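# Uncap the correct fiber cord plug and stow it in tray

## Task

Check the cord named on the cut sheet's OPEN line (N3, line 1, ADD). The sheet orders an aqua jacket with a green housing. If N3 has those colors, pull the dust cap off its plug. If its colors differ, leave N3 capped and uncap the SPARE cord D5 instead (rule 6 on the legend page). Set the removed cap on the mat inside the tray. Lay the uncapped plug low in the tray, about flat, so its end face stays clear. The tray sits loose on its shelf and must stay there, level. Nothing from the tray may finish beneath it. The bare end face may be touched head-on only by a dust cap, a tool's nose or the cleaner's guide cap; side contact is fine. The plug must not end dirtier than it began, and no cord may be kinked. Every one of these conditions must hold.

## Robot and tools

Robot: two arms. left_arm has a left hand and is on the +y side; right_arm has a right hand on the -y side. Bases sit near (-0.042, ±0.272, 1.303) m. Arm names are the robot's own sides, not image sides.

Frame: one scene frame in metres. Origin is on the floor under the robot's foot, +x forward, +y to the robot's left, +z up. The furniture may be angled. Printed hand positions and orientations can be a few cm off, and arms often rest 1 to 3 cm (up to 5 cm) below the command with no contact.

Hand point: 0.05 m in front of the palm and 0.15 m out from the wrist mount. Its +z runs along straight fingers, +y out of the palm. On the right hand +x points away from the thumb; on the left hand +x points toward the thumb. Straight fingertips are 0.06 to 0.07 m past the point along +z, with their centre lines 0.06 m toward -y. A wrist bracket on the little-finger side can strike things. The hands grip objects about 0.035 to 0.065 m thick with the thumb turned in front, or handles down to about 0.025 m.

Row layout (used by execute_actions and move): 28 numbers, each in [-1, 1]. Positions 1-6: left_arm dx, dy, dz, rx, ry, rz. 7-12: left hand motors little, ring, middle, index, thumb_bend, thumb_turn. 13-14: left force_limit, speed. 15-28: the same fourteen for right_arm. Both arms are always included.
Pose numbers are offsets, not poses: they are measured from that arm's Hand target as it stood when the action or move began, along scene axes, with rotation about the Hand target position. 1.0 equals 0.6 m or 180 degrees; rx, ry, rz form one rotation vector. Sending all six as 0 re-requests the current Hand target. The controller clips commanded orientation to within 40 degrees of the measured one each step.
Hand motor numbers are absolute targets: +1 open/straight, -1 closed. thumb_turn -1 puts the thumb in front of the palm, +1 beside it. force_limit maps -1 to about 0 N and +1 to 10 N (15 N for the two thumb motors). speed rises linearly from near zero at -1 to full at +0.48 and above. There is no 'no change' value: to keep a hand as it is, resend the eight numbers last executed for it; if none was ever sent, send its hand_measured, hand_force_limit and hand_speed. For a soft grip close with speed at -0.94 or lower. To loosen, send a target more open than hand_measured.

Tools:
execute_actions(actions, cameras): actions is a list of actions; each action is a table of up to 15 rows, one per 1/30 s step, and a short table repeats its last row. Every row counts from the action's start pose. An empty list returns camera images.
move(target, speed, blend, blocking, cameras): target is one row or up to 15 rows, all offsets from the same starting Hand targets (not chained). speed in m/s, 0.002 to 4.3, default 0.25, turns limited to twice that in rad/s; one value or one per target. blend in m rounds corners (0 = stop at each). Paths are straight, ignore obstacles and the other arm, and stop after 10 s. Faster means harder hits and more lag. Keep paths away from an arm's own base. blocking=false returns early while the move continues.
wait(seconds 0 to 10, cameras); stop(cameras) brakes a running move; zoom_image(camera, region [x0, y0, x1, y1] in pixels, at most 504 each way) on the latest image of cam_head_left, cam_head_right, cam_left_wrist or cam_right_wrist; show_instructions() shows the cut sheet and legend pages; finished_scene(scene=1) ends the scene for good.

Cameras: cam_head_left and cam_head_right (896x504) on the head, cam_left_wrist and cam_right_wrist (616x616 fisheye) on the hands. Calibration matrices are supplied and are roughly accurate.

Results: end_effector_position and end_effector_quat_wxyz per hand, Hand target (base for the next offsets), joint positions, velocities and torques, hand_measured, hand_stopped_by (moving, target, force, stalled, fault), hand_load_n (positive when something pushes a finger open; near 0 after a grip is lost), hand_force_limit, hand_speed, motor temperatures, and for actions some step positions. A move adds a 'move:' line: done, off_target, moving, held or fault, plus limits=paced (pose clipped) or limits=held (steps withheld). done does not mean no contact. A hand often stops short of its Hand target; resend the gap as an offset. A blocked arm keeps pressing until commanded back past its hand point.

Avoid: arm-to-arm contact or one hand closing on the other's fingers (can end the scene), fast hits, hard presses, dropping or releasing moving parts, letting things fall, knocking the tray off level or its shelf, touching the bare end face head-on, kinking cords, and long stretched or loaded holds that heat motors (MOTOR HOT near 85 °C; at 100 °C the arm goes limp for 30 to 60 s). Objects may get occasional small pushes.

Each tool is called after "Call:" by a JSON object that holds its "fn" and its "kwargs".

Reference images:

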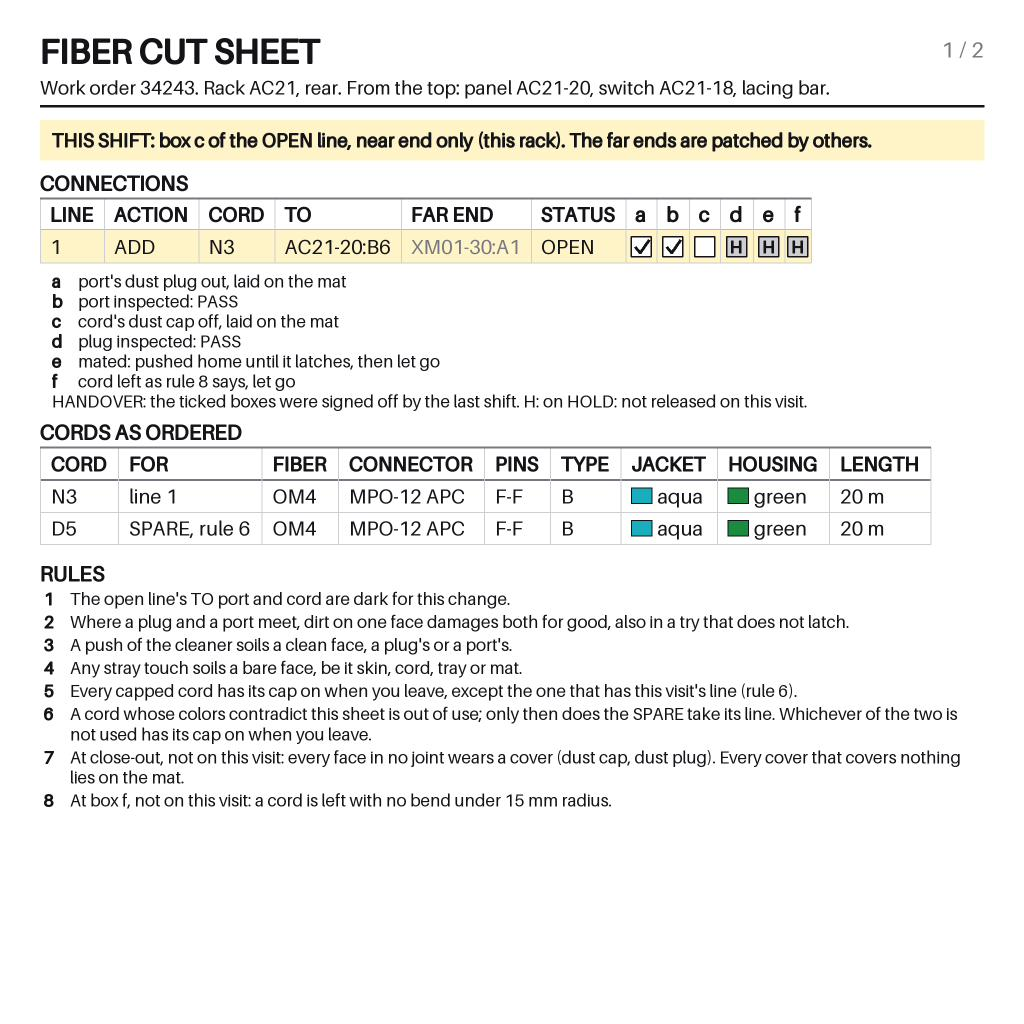

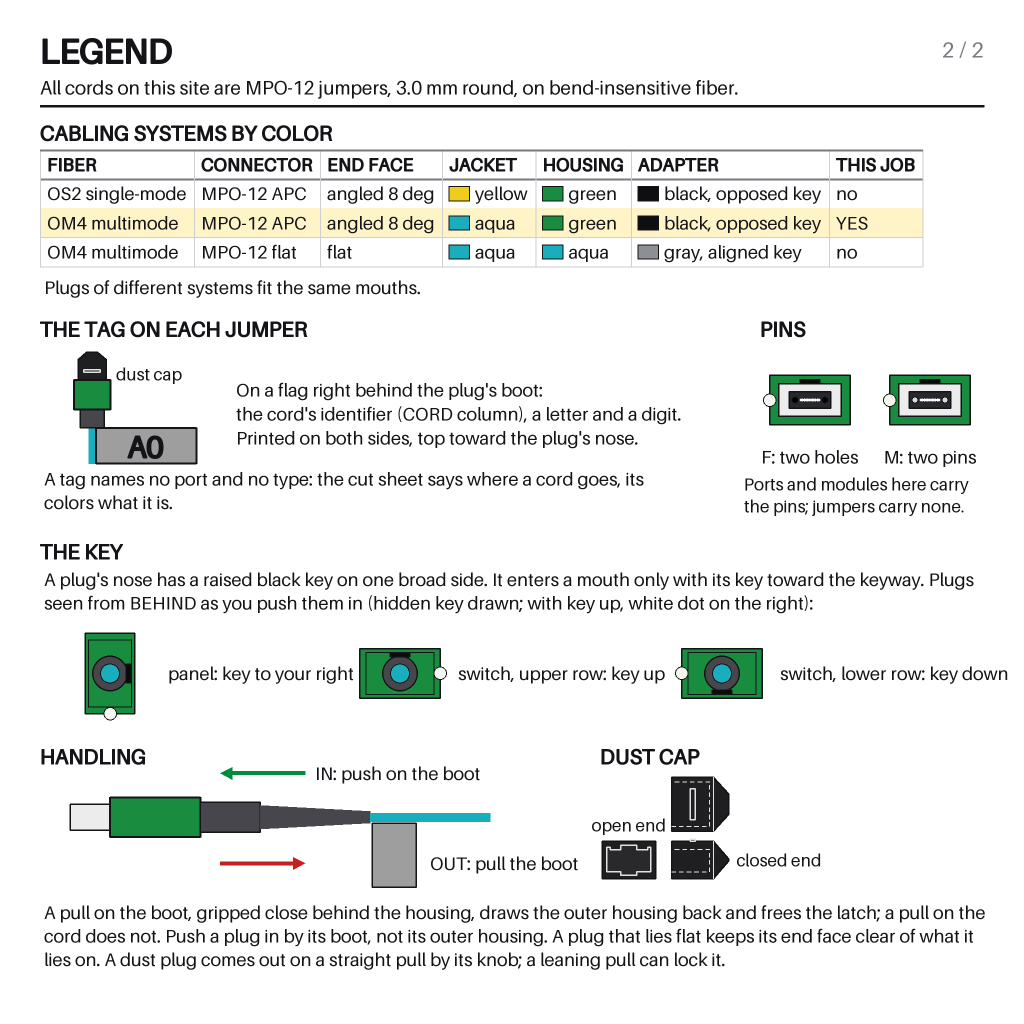

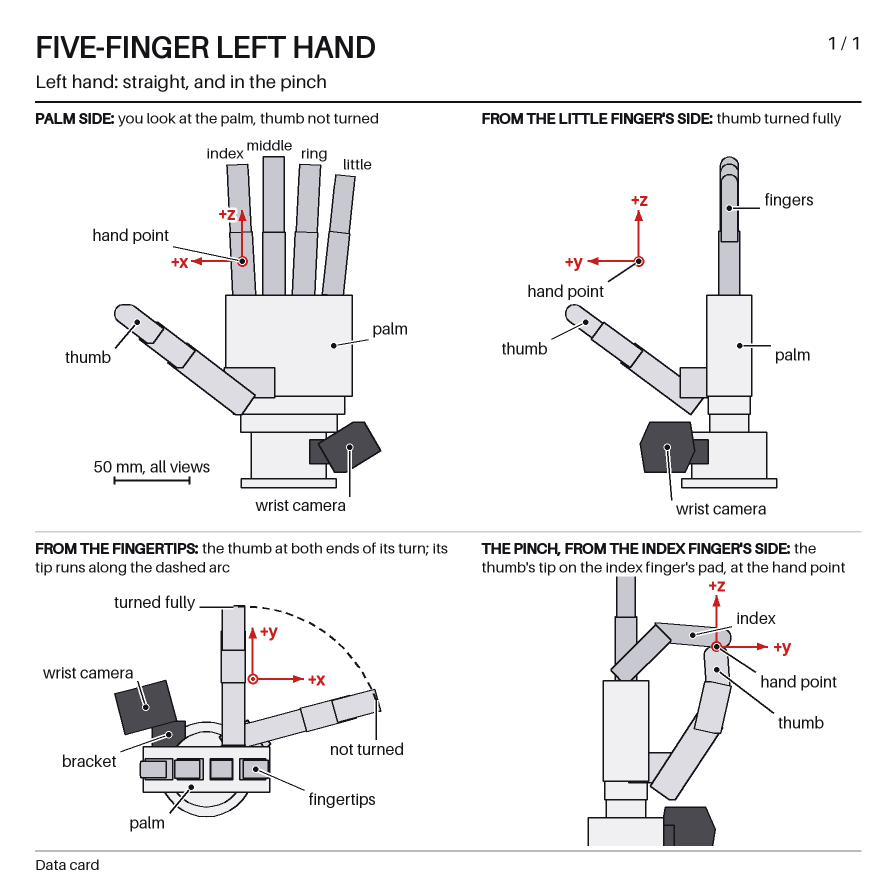

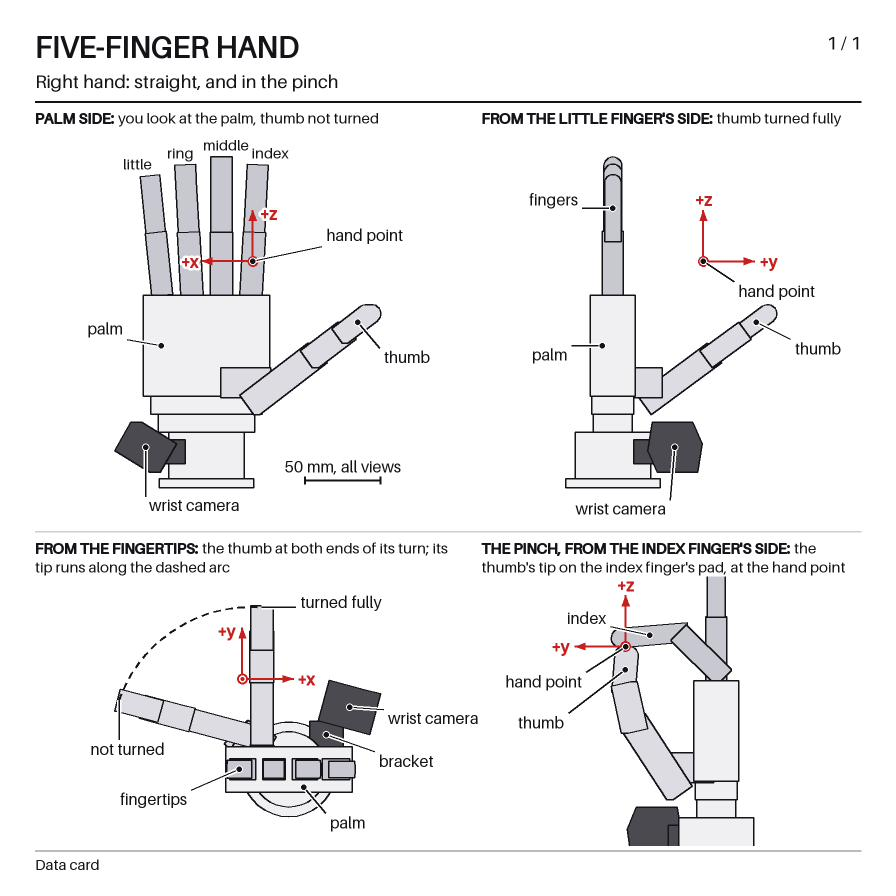

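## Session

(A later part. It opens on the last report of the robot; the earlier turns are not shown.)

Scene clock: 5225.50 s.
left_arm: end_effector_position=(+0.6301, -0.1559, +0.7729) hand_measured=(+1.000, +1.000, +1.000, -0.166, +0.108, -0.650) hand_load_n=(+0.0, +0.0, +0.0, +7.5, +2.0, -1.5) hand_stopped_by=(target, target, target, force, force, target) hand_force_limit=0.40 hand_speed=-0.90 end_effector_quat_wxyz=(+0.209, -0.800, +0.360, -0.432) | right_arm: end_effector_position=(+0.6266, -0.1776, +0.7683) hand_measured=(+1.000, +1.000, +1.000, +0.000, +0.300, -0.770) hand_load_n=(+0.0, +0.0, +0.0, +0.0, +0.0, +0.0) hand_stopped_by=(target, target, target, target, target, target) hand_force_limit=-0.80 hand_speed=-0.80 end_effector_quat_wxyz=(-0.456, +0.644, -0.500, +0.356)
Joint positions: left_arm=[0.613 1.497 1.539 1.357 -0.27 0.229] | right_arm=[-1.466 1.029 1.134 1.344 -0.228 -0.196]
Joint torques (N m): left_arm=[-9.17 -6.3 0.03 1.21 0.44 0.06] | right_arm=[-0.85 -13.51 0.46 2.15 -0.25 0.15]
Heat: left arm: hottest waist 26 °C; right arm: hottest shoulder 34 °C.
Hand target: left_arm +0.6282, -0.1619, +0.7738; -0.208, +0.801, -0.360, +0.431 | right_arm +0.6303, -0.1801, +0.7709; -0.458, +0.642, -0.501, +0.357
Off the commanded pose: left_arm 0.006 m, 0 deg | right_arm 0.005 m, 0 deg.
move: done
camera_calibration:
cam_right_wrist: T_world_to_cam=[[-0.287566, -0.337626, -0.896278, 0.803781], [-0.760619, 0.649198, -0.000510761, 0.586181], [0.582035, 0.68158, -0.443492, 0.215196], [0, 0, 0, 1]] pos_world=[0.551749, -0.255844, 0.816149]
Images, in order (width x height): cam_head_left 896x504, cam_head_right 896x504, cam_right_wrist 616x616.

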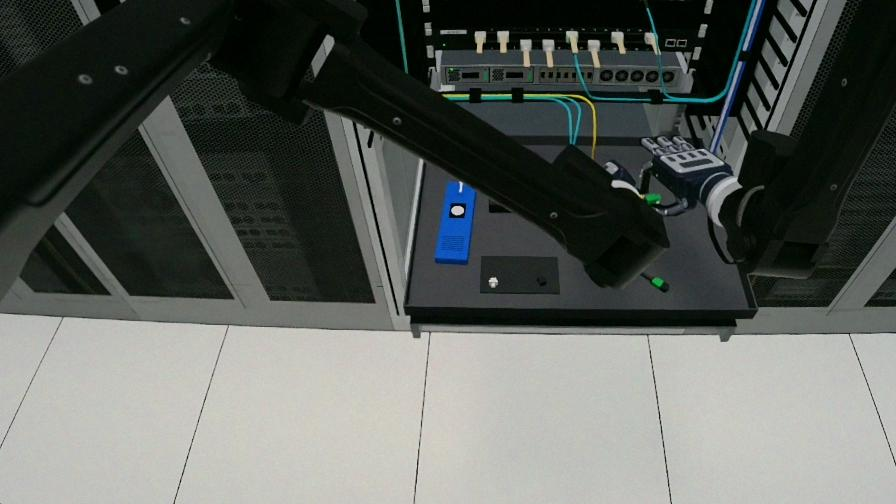

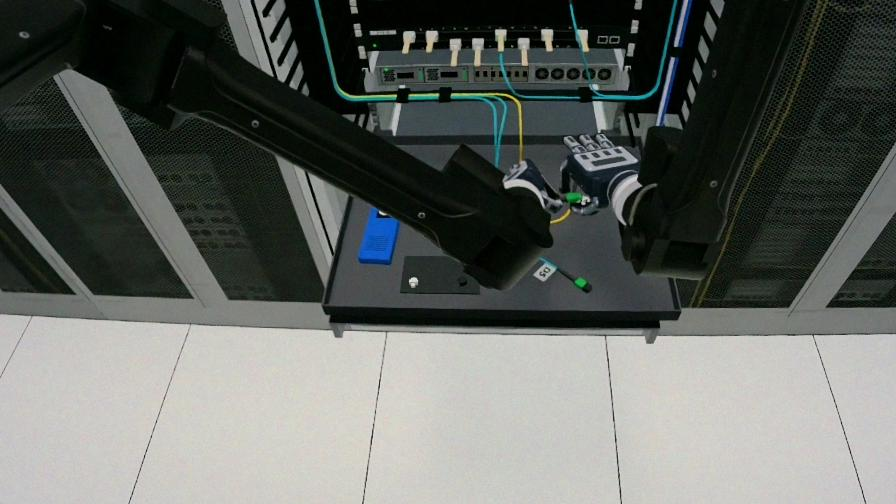

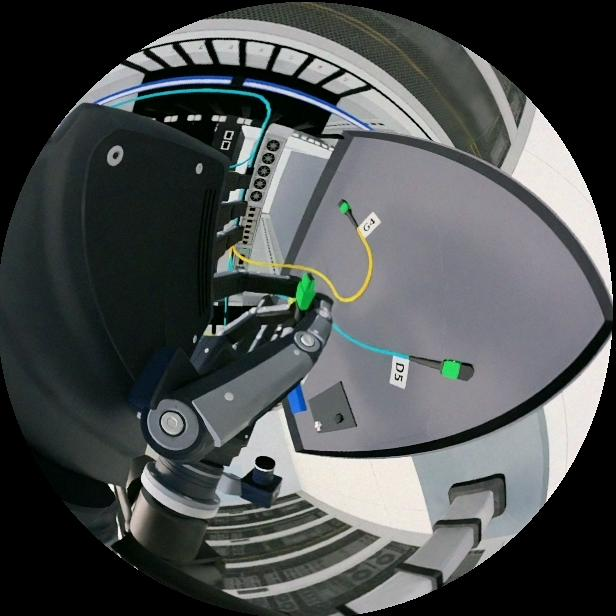

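Call:
{"fn": "execute_actions", "kwargs": {"actions": [[[0,0,0,0,0,0,1,1,1,-0.5,0,-0.65,0.4,-0.9,0,0,0,0,0,0,1,1,1,0.0,0.27,-0.77,-0.8,-0.8]],[[0,0,0,0,0,0,1,1,1,-0.5,0,-0.65,0.4,-0.9,0,0,0,0,0,0,1,1,1,-0.2,0.27,-0.77,-0.6,-0.9]],[[0,0,0,0,0,0,1,1,1,-0.5,0,-0.65,0.4,-0.9,0,0,0,0,0,0,1,1,1,-0.2,0.27,-0.77,-0.6,-0.9]],[[0,0,0,0,0,0,1,1,1,-0.5,0,-0.65,0.4,-0.9,0,0,0,0,0,0,1,1,1,-0.2,0.27,-0.77,-0.6,-0.9]]], "cameras": ["cam_head_left","cam_head_right","cam_right_wrist"]}}

Call:
{"fn": "zoom_image", "kwargs": {"camera": "cam_head_left", "region": [637, 175, 677, 215]}}

Call:
{"fn": "zoom_image", "kwargs": {"camera": "cam_right_wrist", "region": [270, 255, 350, 335]}}

Scene clock: 5242.73 s.
left_arm: end_effector_position=(+0.6301, -0.1559, +0.7729) hand_measured=(+1.000, +1.000, +1.000, -0.166, +0.108, -0.650) hand_load_n=(+0.0, +0.0, +0.0, +7.0, +3.0, -2.0) hand_stopped_by=(target, target, target, force, force, target) hand_force_limit=0.40 hand_speed=-0.90 end_effector_quat_wxyz=(+0.209, -0.800, +0.360, -0.432) | right_arm: end_effector_position=(+0.6266, -0.1775, +0.7684) hand_measured=(+1.000, +1.000, +1.000, -0.120, +0.270, -0.770) hand_load_n=(+0.0, +0.0, +0.0, +3.5, +2.5, -1.0) hand_stopped_by=(target, target, target, force, target, target) hand_force_limit=-0.60 hand_speed=-0.90 end_effector_quat_wxyz=(-0.456, +0.644, -0.500, +0.356)
Joint positions: left_arm=[0.613 1.497 1.539 1.357 -0.27 0.229] | right_arm=[-1.466 1.029 1.134 1.344 -0.228 -0.195]
Joint torques (N m): left_arm=[-9.11 -6.18 -0.08 1.17 0.45 0.05] | right_arm=[-0.79 -13.45 0.49 2.15 -0.25 0.18]
Heat: left arm: hottest waist 26 °C; right arm: hottest shoulder 34 °C.
Hand target: left_arm +0.6284, -0.1618, +0.7739; -0.208, +0.801, -0.360, +0.431 | right_arm +0.6303, -0.1801, +0.7709; -0.458, +0.642, -0.501, +0.357
Off the commanded pose: left_arm 0.006 m, 0 deg | right_arm 0.005 m, 0 deg.
Step readings (end_effector_position of left_arm | right_arm):
0: (+0.6301, -0.1559, +0.7729) | (+0.6266, -0.1775, +0.7684)
1: (+0.6301, -0.1559, +0.7729) | (+0.6266, -0.1775, +0.7684)
2: (+0.6301, -0.1559, +0.7729) | (+0.6266, -0.1775, +0.7684)
4: (+0.6301, -0.1559, +0.7729) | (+0.6266, -0.1775, +0.7684)
8: (+0.6301, -0.1559, +0.7729) | (+0.6266, -0.1775, +0.7684)
15: (+0.6301, -0.1559, +0.7729) | (+0.6266, -0.1775, +0.7684)
16: (+0.6301, -0.1559, +0.7729) | (+0.6266, -0.1775, +0.7684)
17: (+0.6301, -0.1559, +0.7729) | (+0.6266, -0.1775, +0.7684)
19: (+0.6301, -0.1559, +0.7729) | (+0.6266, -0.1775, +0.7684)
23: (+0.6301, -0.1559, +0.7729) | (+0.6266, -0.1775, +0.7684)
30: (+0.6301, -0.1559, +0.7729) | (+0.6266, -0.1775, +0.7684)
31: (+0.6301, -0.1559, +0.7729) | (+0.6266, -0.1775, +0.7684)
32: (+0.6301, -0.1559, +0.7729) | (+0.6266, -0.1775, +0.7684)
34: (+0.6301, -0.1559, +0.7729) | (+0.6266, -0.1775, +0.7684)
38: (+0.6301, -0.1559, +0.7729) | (+0.6266, -0.1775, +0.7684)
45: (+0.6301, -0.1559, +0.7729) | (+0.6266, -0.1775, +0.7684)
46: (+0.6301, -0.1559, +0.7729) | (+0.6266, -0.1775, +0.7684)
47: (+0.6301, -0.1559, +0.7729) | (+0.6266, -0.1775, +0.7684)
49: (+0.6301, -0.1559, +0.7729) | (+0.6266, -0.1775, +0.7684)
53: (+0.6301, -0.1559, +0.7729) | (+0.6266, -0.1775, +0.7684)
60: (+0.6301, -0.1559, +0.7729) | (+0.6266, -0.1775, +0.7684)
camera_calibration:
cam_right_wrist: T_world_to_cam=[[-0.287789, -0.336905, -0.896478, 0.804284], [-0.760461, 0.649383, 0.0000800304, 0.585594], [0.582131, 0.68176, -0.443088, 0.214792], [0, 0, 0, 1]] pos_world=[0.551749, -0.255744, 0.816148]
Images, in order (width x height): cam_head_left 896x504, cam_head_right 896x504, cam_right_wrist 616x616.

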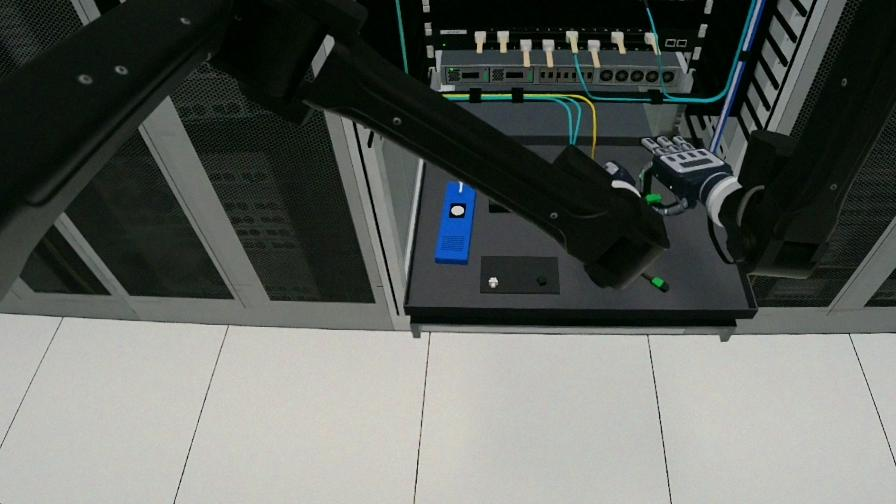

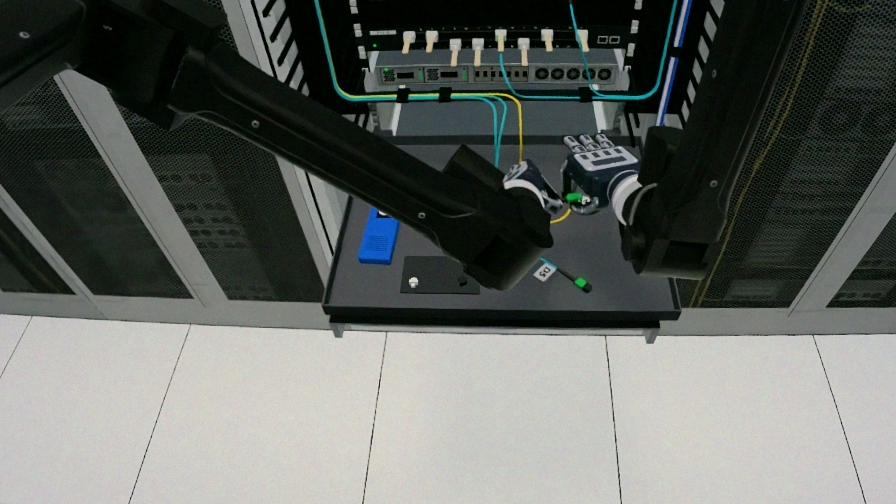

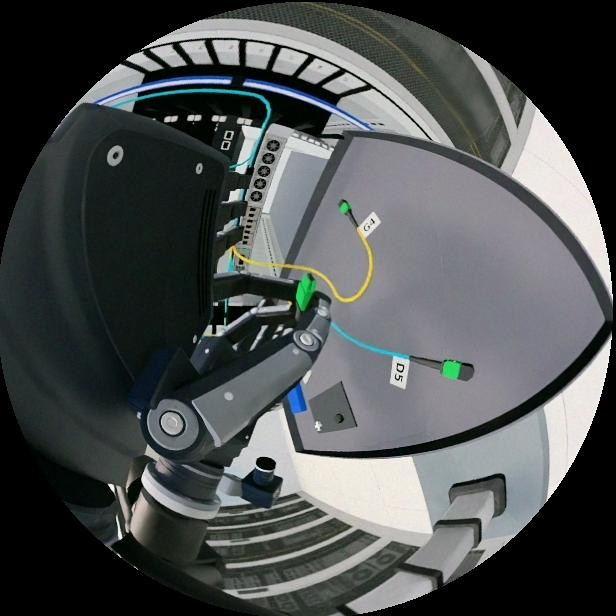

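Scaled by 12.600 from the camera's 896x504 image, which has a finer 1280x720 frame.

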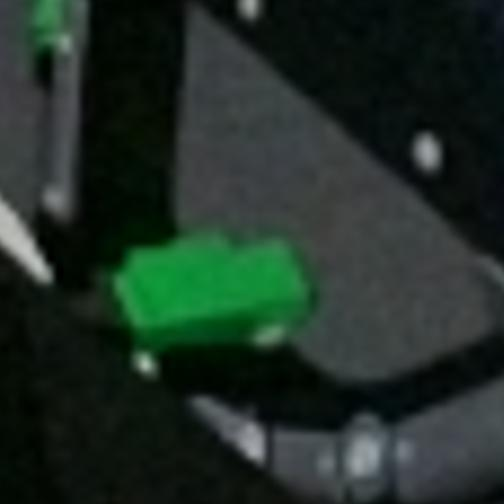

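Scaled by 6.300 from the camera's 616x616 image, which has a finer 880x880 frame.

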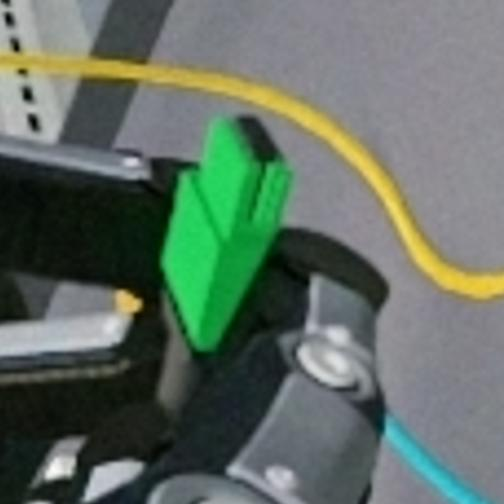

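Call:
{"fn": "execute_actions", "kwargs": {"actions": [[[0,0,0,0,0,0,1,1,1,-0.5,0,-0.65,0.4,-0.9,0,0,0,0,0,0,1,1,1,-0.3,0.27,-0.77,0.1,-0.9]],[[0,0,0,0,0,0,1,1,1,-0.5,0,-0.65,0.4,-0.9,0,0,0,0,0,0,1,1,1,-0.3,0.27,-0.77,0.1,-0.9]]], "cameras": ["cam_left_wrist","cam_right_wrist"]}}

Call:
{"fn": "zoom_image", "kwargs": {"camera": "cam_left_wrist", "region": [240, 270, 340, 370]}}

Scene clock: 5258.33 s.
left_arm: end_effector_position=(+0.6299, -0.1561, +0.7728) hand_measured=(+1.000, +1.000, +1.000, -0.166, +0.108, -0.650) hand_load_n=(+0.0, +0.0, +0.0, +7.0, +3.5, -2.0) hand_stopped_by=(target, target, target, force, force, target) hand_force_limit=0.40 hand_speed=-0.90 end_effector_quat_wxyz=(+0.209, -0.800, +0.360, -0.432) | right_arm: end_effector_position=(+0.6266, -0.1777, +0.7683) hand_measured=(+1.000, +1.000, +1.000, -0.126, +0.270, -0.770) hand_load_n=(+0.0, +0.0, +0.0, +5.0, +4.0, -1.5) hand_stopped_by=(target, target, target, force, target, target) hand_force_limit=0.10 hand_speed=-0.90 end_effector_quat_wxyz=(-0.456, +0.644, -0.500, +0.356)
Joint positions: left_arm=[0.613 1.498 1.539 1.357 -0.27 0.229] | right_arm=[-1.466 1.029 1.134 1.344 -0.228 -0.195]
Joint torques (N m): left_arm=[-9.35 -6.12 0.02 1.16 0.46 0.07] | right_arm=[-0.79 -13.57 0.49 2.15 -0.26 0.18]
Heat: left arm: hottest waist 26 °C; right arm: hottest shoulder 34 °C.
Hand target: left_arm +0.6283, -0.1618, +0.7739; -0.208, +0.801, -0.360, +0.431 | right_arm +0.6303, -0.1801, +0.7709; -0.458, +0.642, -0.501, +0.357
Off the commanded pose: left_arm 0.006 m, 0 deg | right_arm 0.005 m, 0 deg.
Step readings (end_effector_position of left_arm | right_arm):
0: (+0.6301, -0.1559, +0.7729) | (+0.6266, -0.1775, +0.7684)
1: (+0.6301, -0.1559, +0.7729) | (+0.6266, -0.1775, +0.7684)
2: (+0.6301, -0.1559, +0.7729) | (+0.6266, -0.1775, +0.7684)
4: (+0.6299, -0.1561, +0.7728) | (+0.6266, -0.1775, +0.7684)
8: (+0.6299, -0.1561, +0.7728) | (+0.6266, -0.1777, +0.7683)
15: (+0.6299, -0.1561, +0.7728) | (+0.6266, -0.1777, +0.7683)
16: (+0.6299, -0.1561, +0.7728) | (+0.6266, -0.1777, +0.7683)
17: (+0.6299, -0.1561, +0.7728) | (+0.6266, -0.1777, +0.7683)
19: (+0.6299, -0.1561, +0.7728) | (+0.6266, -0.1777, +0.7683)
23: (+0.6299, -0.1561, +0.7728) | (+0.6266, -0.1777, +0.7683)
30: (+0.6299, -0.1561, +0.7728) | (+0.6266, -0.1777, +0.7683)
camera_calibration:
cam_left_wrist: T_world_to_cam=[[0.488227, 0.46609, 0.737831, -0.806067], [-0.227726, -0.748112, 0.623272, -0.457142], [0.842482, -0.472322, -0.259108, -0.287106], [0, 0, 0, 1]] pos_world=[0.531322, -0.1019, 0.805274]
cam_right_wrist: T_world_to_cam=[[-0.287767, -0.337213, -0.896369, 0.804071], [-0.76045, 0.649396, -0.000170452, 0.585861], [0.582156, 0.681595, -0.443309, 0.214984], [0, 0, 0, 1]] pos_world=[0.551749, -0.255844, 0.816148]
Images, in order (width x height): cam_left_wrist 616x616, cam_right_wrist 616x616.

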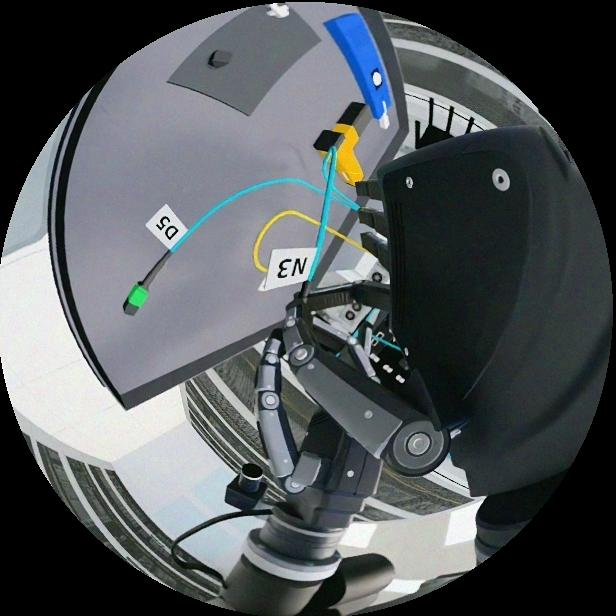

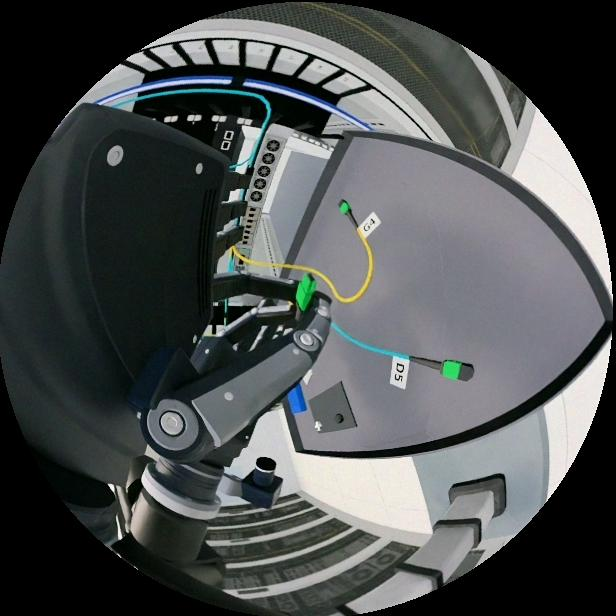

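Scaled by 5.040 from the camera's 616x616 image, which has a finer 880x880 frame.

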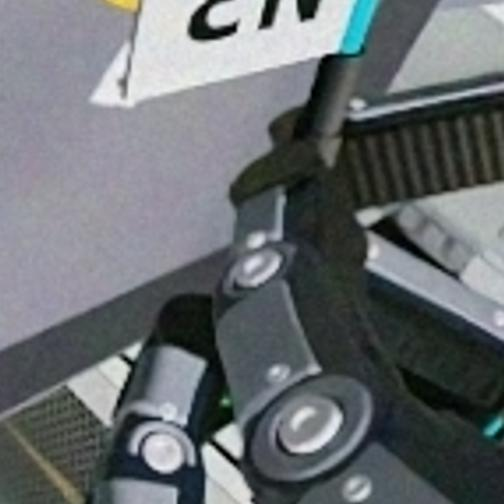

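Call:
{"fn": "execute_actions", "kwargs": {"actions": [[[0,0,0,0,0,0,1,1,1,-0.1,0,-0.65,0.4,-0.9,0,0,0,0,0,0,1,1,1,-0.3,0.27,-0.77,0.1,-0.9]]]}}

Scene clock: 5274.73 s.
left_arm: end_effector_position=(+0.6293, -0.1563, +0.7724) hand_measured=(+1.000, +1.000, +1.000, -0.100, +0.108, -0.650) hand_load_n=(+0.0, +0.0, -0.5, +0.0, +0.5, +0.0) hand_stopped_by=(target, target, target, target, force, target) hand_force_limit=0.40 hand_speed=-0.90 end_effector_quat_wxyz=(+0.210, -0.800, +0.361, -0.431) | right_arm: end_effector_position=(+0.6266, -0.1777, +0.7683) hand_measured=(+1.000, +1.000, +1.000, -0.126, +0.270, -0.770) hand_load_n=(+0.0, +0.0, +0.0, +4.5, +4.0, -2.0) hand_stopped_by=(target, target, target, force, target, target) hand_force_limit=0.10 hand_speed=-0.90 end_effector_quat_wxyz=(-0.456, +0.644, -0.500, +0.356)
Joint positions: left_arm=[0.613 1.499 1.539 1.357 -0.272 0.23] | right_arm=[-1.466 1.029 1.134 1.344 -0.228 -0.195]
Joint torques (N m): left_arm=[-9.05 -6.3 -0.06 1.18 0.51 0.04] | right_arm=[-0.79 -13.57 0.47 2.15 -0.26 0.18]
Heat: left arm: hottest waist 26 °C; right arm: hottest shoulder 34 °C.
Hand target: left_arm +0.6281, -0.1620, +0.7738; -0.208, +0.801, -0.360, +0.431 | right_arm +0.6303, -0.1801, +0.7709; -0.458, +0.642, -0.501, +0.357
Off the commanded pose: left_arm 0.006 m, 0 deg | right_arm 0.005 m, 0 deg.
Step readings (end_effector_position of left_arm | right_arm):
0: (+0.6299, -0.1561, +0.7728) | (+0.6266, -0.1777, +0.7683)
1: (+0.6299, -0.1561, +0.7728) | (+0.6266, -0.1777, +0.7683)
2: (+0.6299, -0.1561, +0.7728) | (+0.6266, -0.1777, +0.7683)
4: (+0.6296, -0.1563, +0.7727) | (+0.6266, -0.1777, +0.7683)
8: (+0.6293, -0.1563, +0.7724) | (+0.6266, -0.1777, +0.7683)
15: (+0.6293, -0.1563, +0.7724) | (+0.6266, -0.1777, +0.7683)

Call:
{"fn": "execute_actions", "kwargs": {"actions": [[[0,0,0,0,0,0,1,1,1,0.1,0,-0.65,0.4,-0.85,0,0,0,0,0,0,1,1,1,-0.3,0.27,-0.77,0.1,-0.9]],[[0,0,0,0,0,0,1,1,1,0.1,0,-0.65,0.4,-0.85,0,0,0,0,0,0,1,1,1,-0.3,0.27,-0.77,0.1,-0.9]]], "cameras": ["cam_left_wrist","cam_right_wrist","cam_head_left"]}}

Call:
{"fn": "zoom_image", "kwargs": {"camera": "cam_left_wrist", "region": [240, 270, 340, 370]}}

Call:
{"fn": "zoom_image", "kwargs": {"camera": "cam_right_wrist", "region": [250, 255, 350, 355]}}

Scene clock: 5285.43 s.
left_arm: end_effector_position=(+0.6293, -0.1563, +0.7724) hand_measured=(+1.000, +1.000, +1.000, +0.100, +0.108, -0.650) hand_load_n=(+0.0, -0.5, +0.0, +0.0, +0.5, -0.5) hand_stopped_by=(target, target, target, target, force, target) hand_force_limit=0.40 hand_speed=-0.85 end_effector_quat_wxyz=(+0.210, -0.800, +0.361, -0.431) | right_arm: end_effector_position=(+0.6266, -0.1777, +0.7683) hand_measured=(+1.000, +1.000, +1.000, -0.126, +0.270, -0.770) hand_load_n=(+0.0, +0.0, +0.0, +4.5, +4.5, -1.5) hand_stopped_by=(target, target, target, force, target, target) hand_force_limit=0.10 hand_speed=-0.90 end_effector_quat_wxyz=(-0.456, +0.644, -0.500, +0.356)
Joint positions: left_arm=[0.613 1.499 1.539 1.357 -0.272 0.23] | right_arm=[-1.466 1.029 1.134 1.344 -0.228 -0.195]
Joint torques (N m): left_arm=[-9.35 -5.89 0.03 1.11 0.49 0.05] | right_arm=[-0.79 -13.51 0.49 2.15 -0.25 0.18]
Heat: left arm: hottest waist 26 °C; right arm: hottest shoulder 34 °C.
Hand target: left_arm +0.6282, -0.1620, +0.7738; -0.208, +0.801, -0.360, +0.431 | right_arm +0.6303, -0.1801, +0.7709; -0.458, +0.642, -0.501, +0.357
Off the commanded pose: left_arm 0.006 m, 0 deg | right_arm 0.005 m, 0 deg.
Step readings (end_effector_position of left_arm | right_arm):
0: (+0.6293, -0.1563, +0.7724) | (+0.6266, -0.1777, +0.7683)
1: (+0.6293, -0.1563, +0.7724) | (+0.6266, -0.1777, +0.7683)
2: (+0.6293, -0.1563, +0.7724) | (+0.6266, -0.1777, +0.7683)
4: (+0.6293, -0.1563, +0.7724) | (+0.6266, -0.1777, +0.7683)
8: (+0.6293, -0.1563, +0.7724) | (+0.6266, -0.1777, +0.7683)
15: (+0.6293, -0.1563, +0.7724) | (+0.6266, -0.1777, +0.7683)
16: (+0.6293, -0.1563, +0.7724) | (+0.6266, -0.1777, +0.7683)
17: (+0.6293, -0.1563, +0.7724) | (+0.6266, -0.1777, +0.7683)
19: (+0.6293, -0.1563, +0.7724) | (+0.6266, -0.1777, +0.7683)
23: (+0.6293, -0.1563, +0.7724) | (+0.6266, -0.1777, +0.7683)
30: (+0.6293, -0.1563, +0.7724) | (+0.6266, -0.1777, +0.7683)
camera_calibration:
cam_left_wrist: T_world_to_cam=[[0.489753, 0.464274, 0.737965, -0.806737], [-0.227648, -0.748966, 0.622275, -0.456535], [0.841617, -0.472757, -0.261118, -0.284754], [0, 0, 0, 1]] pos_world=[0.530827, -0.102002, 0.805079]
cam_right_wrist: T_world_to_cam=[[-0.287767, -0.337213, -0.896369, 0.804071], [-0.76045, 0.649396, -0.000170452, 0.585861], [0.582156, 0.681595, -0.443309, 0.214984], [0, 0, 0, 1]] pos_world=[0.551749, -0.255844, 0.816148]
Images, in order (width x height): cam_head_left 896x504, cam_left_wrist 616x616, cam_right_wrist 616x616.

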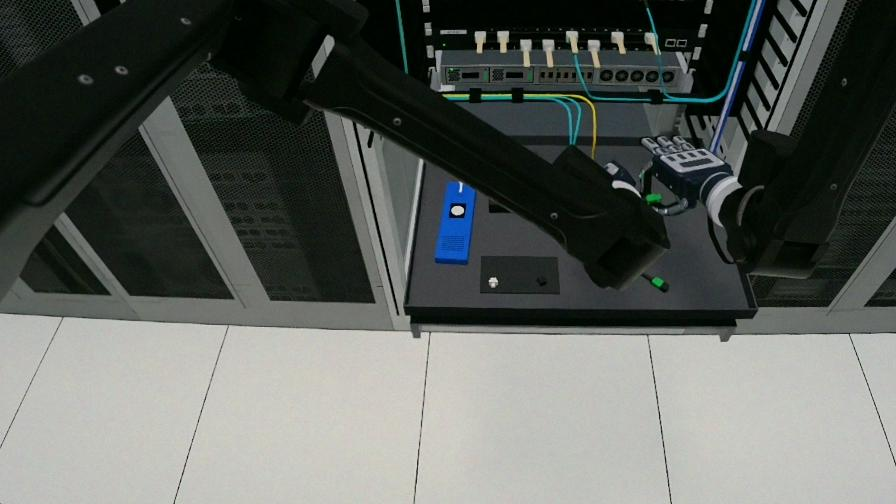

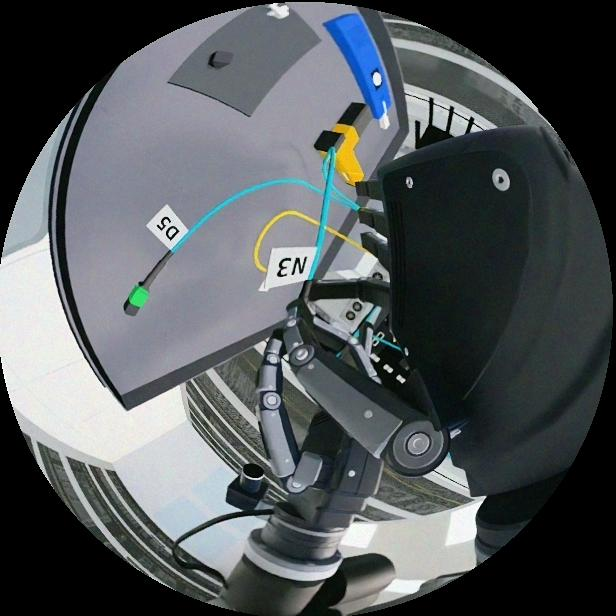

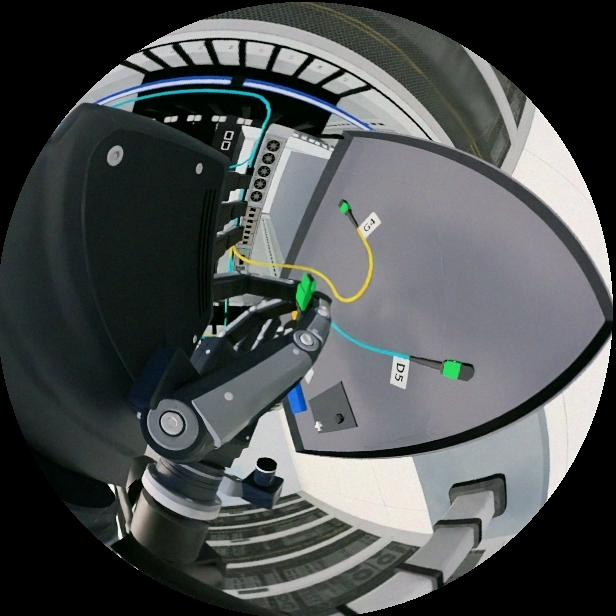

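Scaled by 5.040 from the camera's 616x616 image, which has a finer 880x880 frame.

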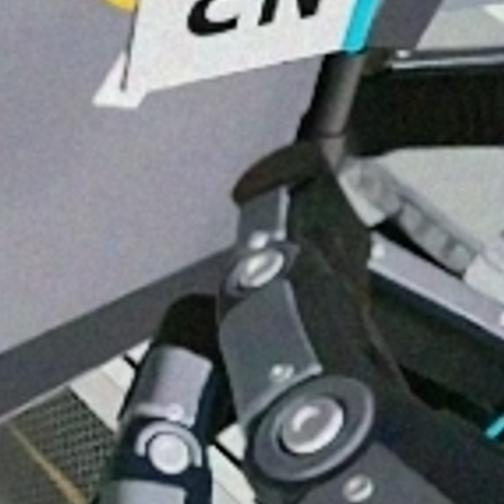

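Scaled by 5.040 from the camera's 616x616 image, which has a finer 880x880 frame.

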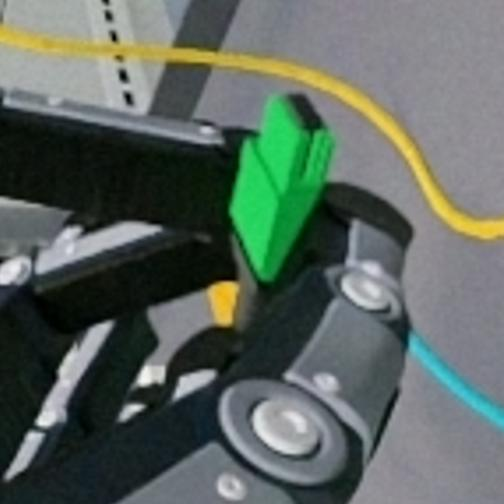

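Call:
{"fn": "move", "kwargs": {"target": [[-0.0095,0.0083,0.0053,0,0,0,1,1,1,0.1,0.15,-0.65,0.4,-0.85,0,0,0,0,0,0,1,1,1,-0.3,0.27,-0.77,0.1,-0.9],[0.0197,0.0567,0.0487,0,0,0,1,1,1,0.1,0.15,-0.65,0.4,-0.85,0,0,0,0,0,0,1,1,1,-0.3,0.27,-0.77,0.1,-0.9]], "speed": 0.05, "blend": [0.004,0], "cameras": ["cam_left_wrist","cam_right_wrist","cam_head_left","cam_head_right"]}}

Call:
{"fn": "zoom_image", "kwargs": {"camera": "cam_left_wrist", "region": [220, 270, 360, 410]}}

Call:
{"fn": "zoom_image", "kwargs": {"camera": "cam_right_wrist", "region": [230, 255, 350, 375]}}

Scene clock: 5319.70 s.
left_arm: end_effector_position=(+0.6419, -0.1256, +0.7990) hand_measured=(+1.000, +1.000, +1.000, +0.100, +0.150, -0.650) hand_load_n=(+0.0, +0.0, +0.0, +0.0, +0.0, +0.0) hand_stopped_by=(target, target, target, target, target, target) hand_force_limit=0.40 hand_speed=-0.85 end_effector_quat_wxyz=(+0.213, -0.800, +0.357, -0.433) | right_arm: end_effector_position=(+0.6266, -0.1779, +0.7683) hand_measured=(+1.000, +1.000, +1.000, -0.126, +0.270, -0.770) hand_load_n=(+0.0, +0.0, +0.0, +3.5, +3.5, -2.5) hand_stopped_by=(target, target, target, force, target, target) hand_force_limit=0.10 hand_speed=-0.90 end_effector_quat_wxyz=(-0.456, +0.644, -0.500, +0.356)
Joint positions: left_arm=[0.599 1.398 1.445 1.365 -0.272 0.243] | right_arm=[-1.467 1.029 1.134 1.344 -0.228 -0.195]
Joint torques (N m): left_arm=[-8.29 -7.77 -1.35 0.87 0.41 0.08] | right_arm=[-0.67 -13.51 0.47 2.14 -0.25 0.18]
Heat: left arm: hottest waist 26 °C; right arm: hottest shoulder 34 °C.
Hand target: left_arm +0.6399, -0.1281, +0.8030; -0.208, +0.801, -0.360, +0.431 | right_arm +0.6303, -0.1801, +0.7709; -0.458, +0.642, -0.501, +0.357
Off the commanded pose: left_arm 0.005 m, 1 deg | right_arm 0.005 m, 0 deg.
move: done; blend cut to 0 m at target 1
camera_calibration:
cam_left_wrist: T_world_to_cam=[[0.480735, 0.467594, 0.741788, -0.843577], [-0.226014, -0.751294, 0.62006, -0.446826], [0.847238, -0.465739, -0.255491, -0.281209], [0, 0, 0, 1]] pos_world=[0.542799, -0.0722167, 0.830969]
cam_right_wrist: T_world_to_cam=[[-0.287824, -0.337658, -0.896183, 0.803738], [-0.760529, 0.649303, -0.000383615, 0.586249], [0.582024, 0.681463, -0.443684, 0.215533], [0, 0, 0, 1]] pos_world=[0.551749, -0.256144, 0.81615]

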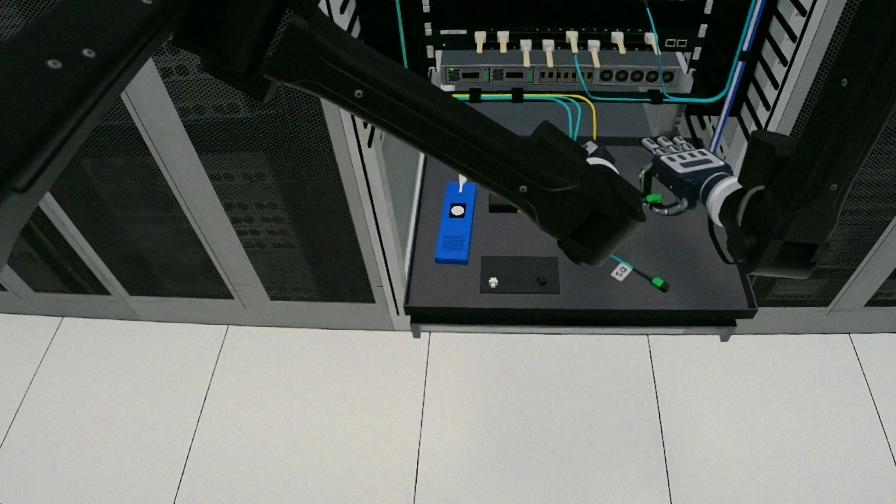

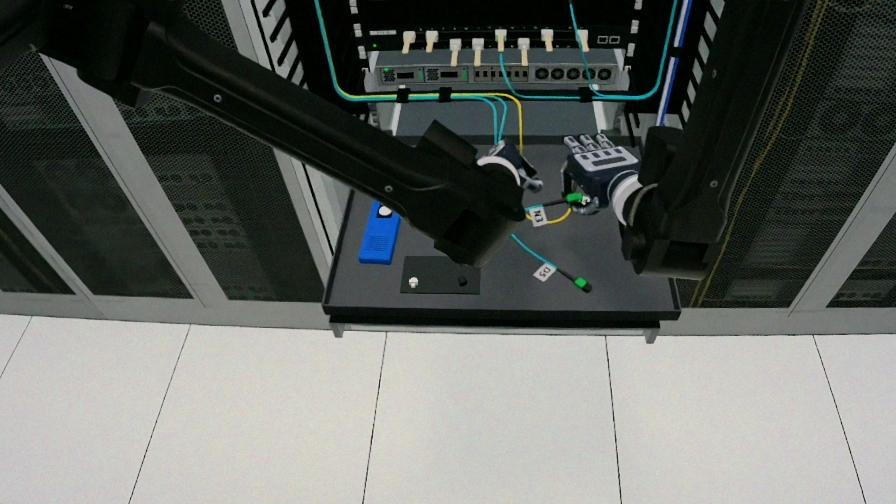

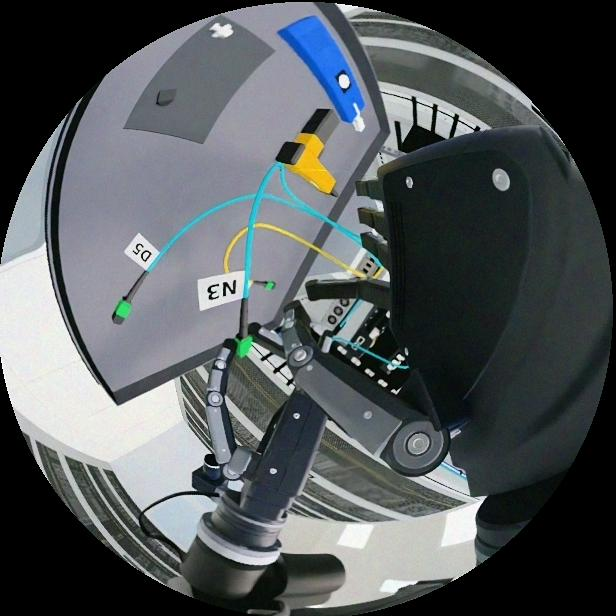

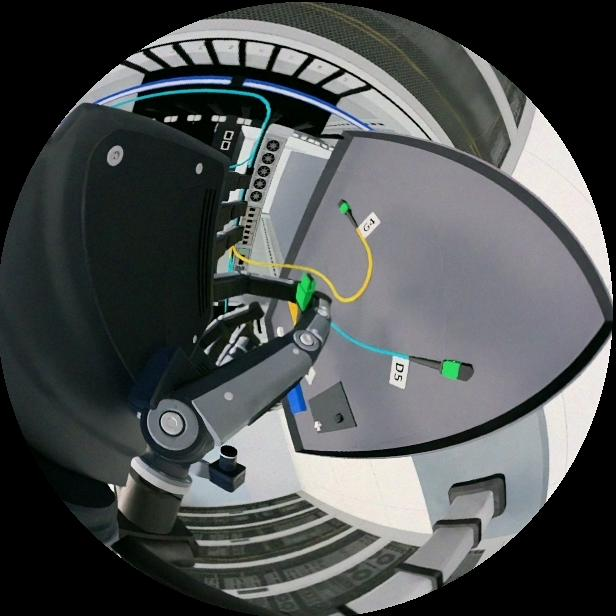

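Scaled by 3.600 from the camera's 616x616 image, which has a finer 880x880 frame.

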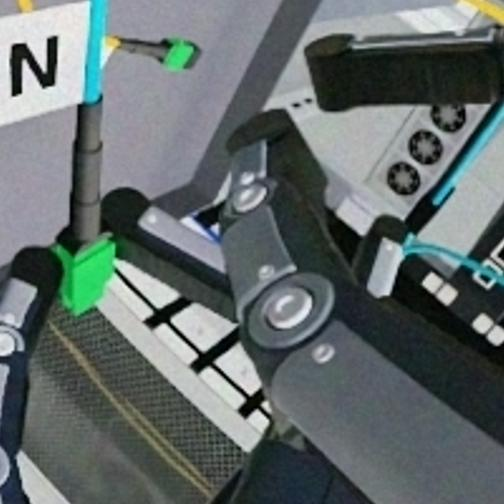

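Scaled by 4.200 from the camera's 616x616 image, which has a finer 880x880 frame.

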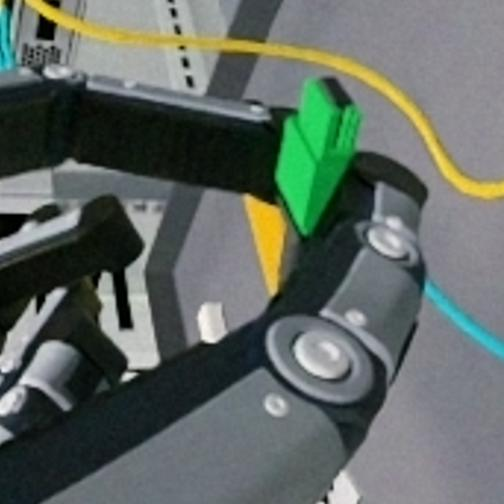

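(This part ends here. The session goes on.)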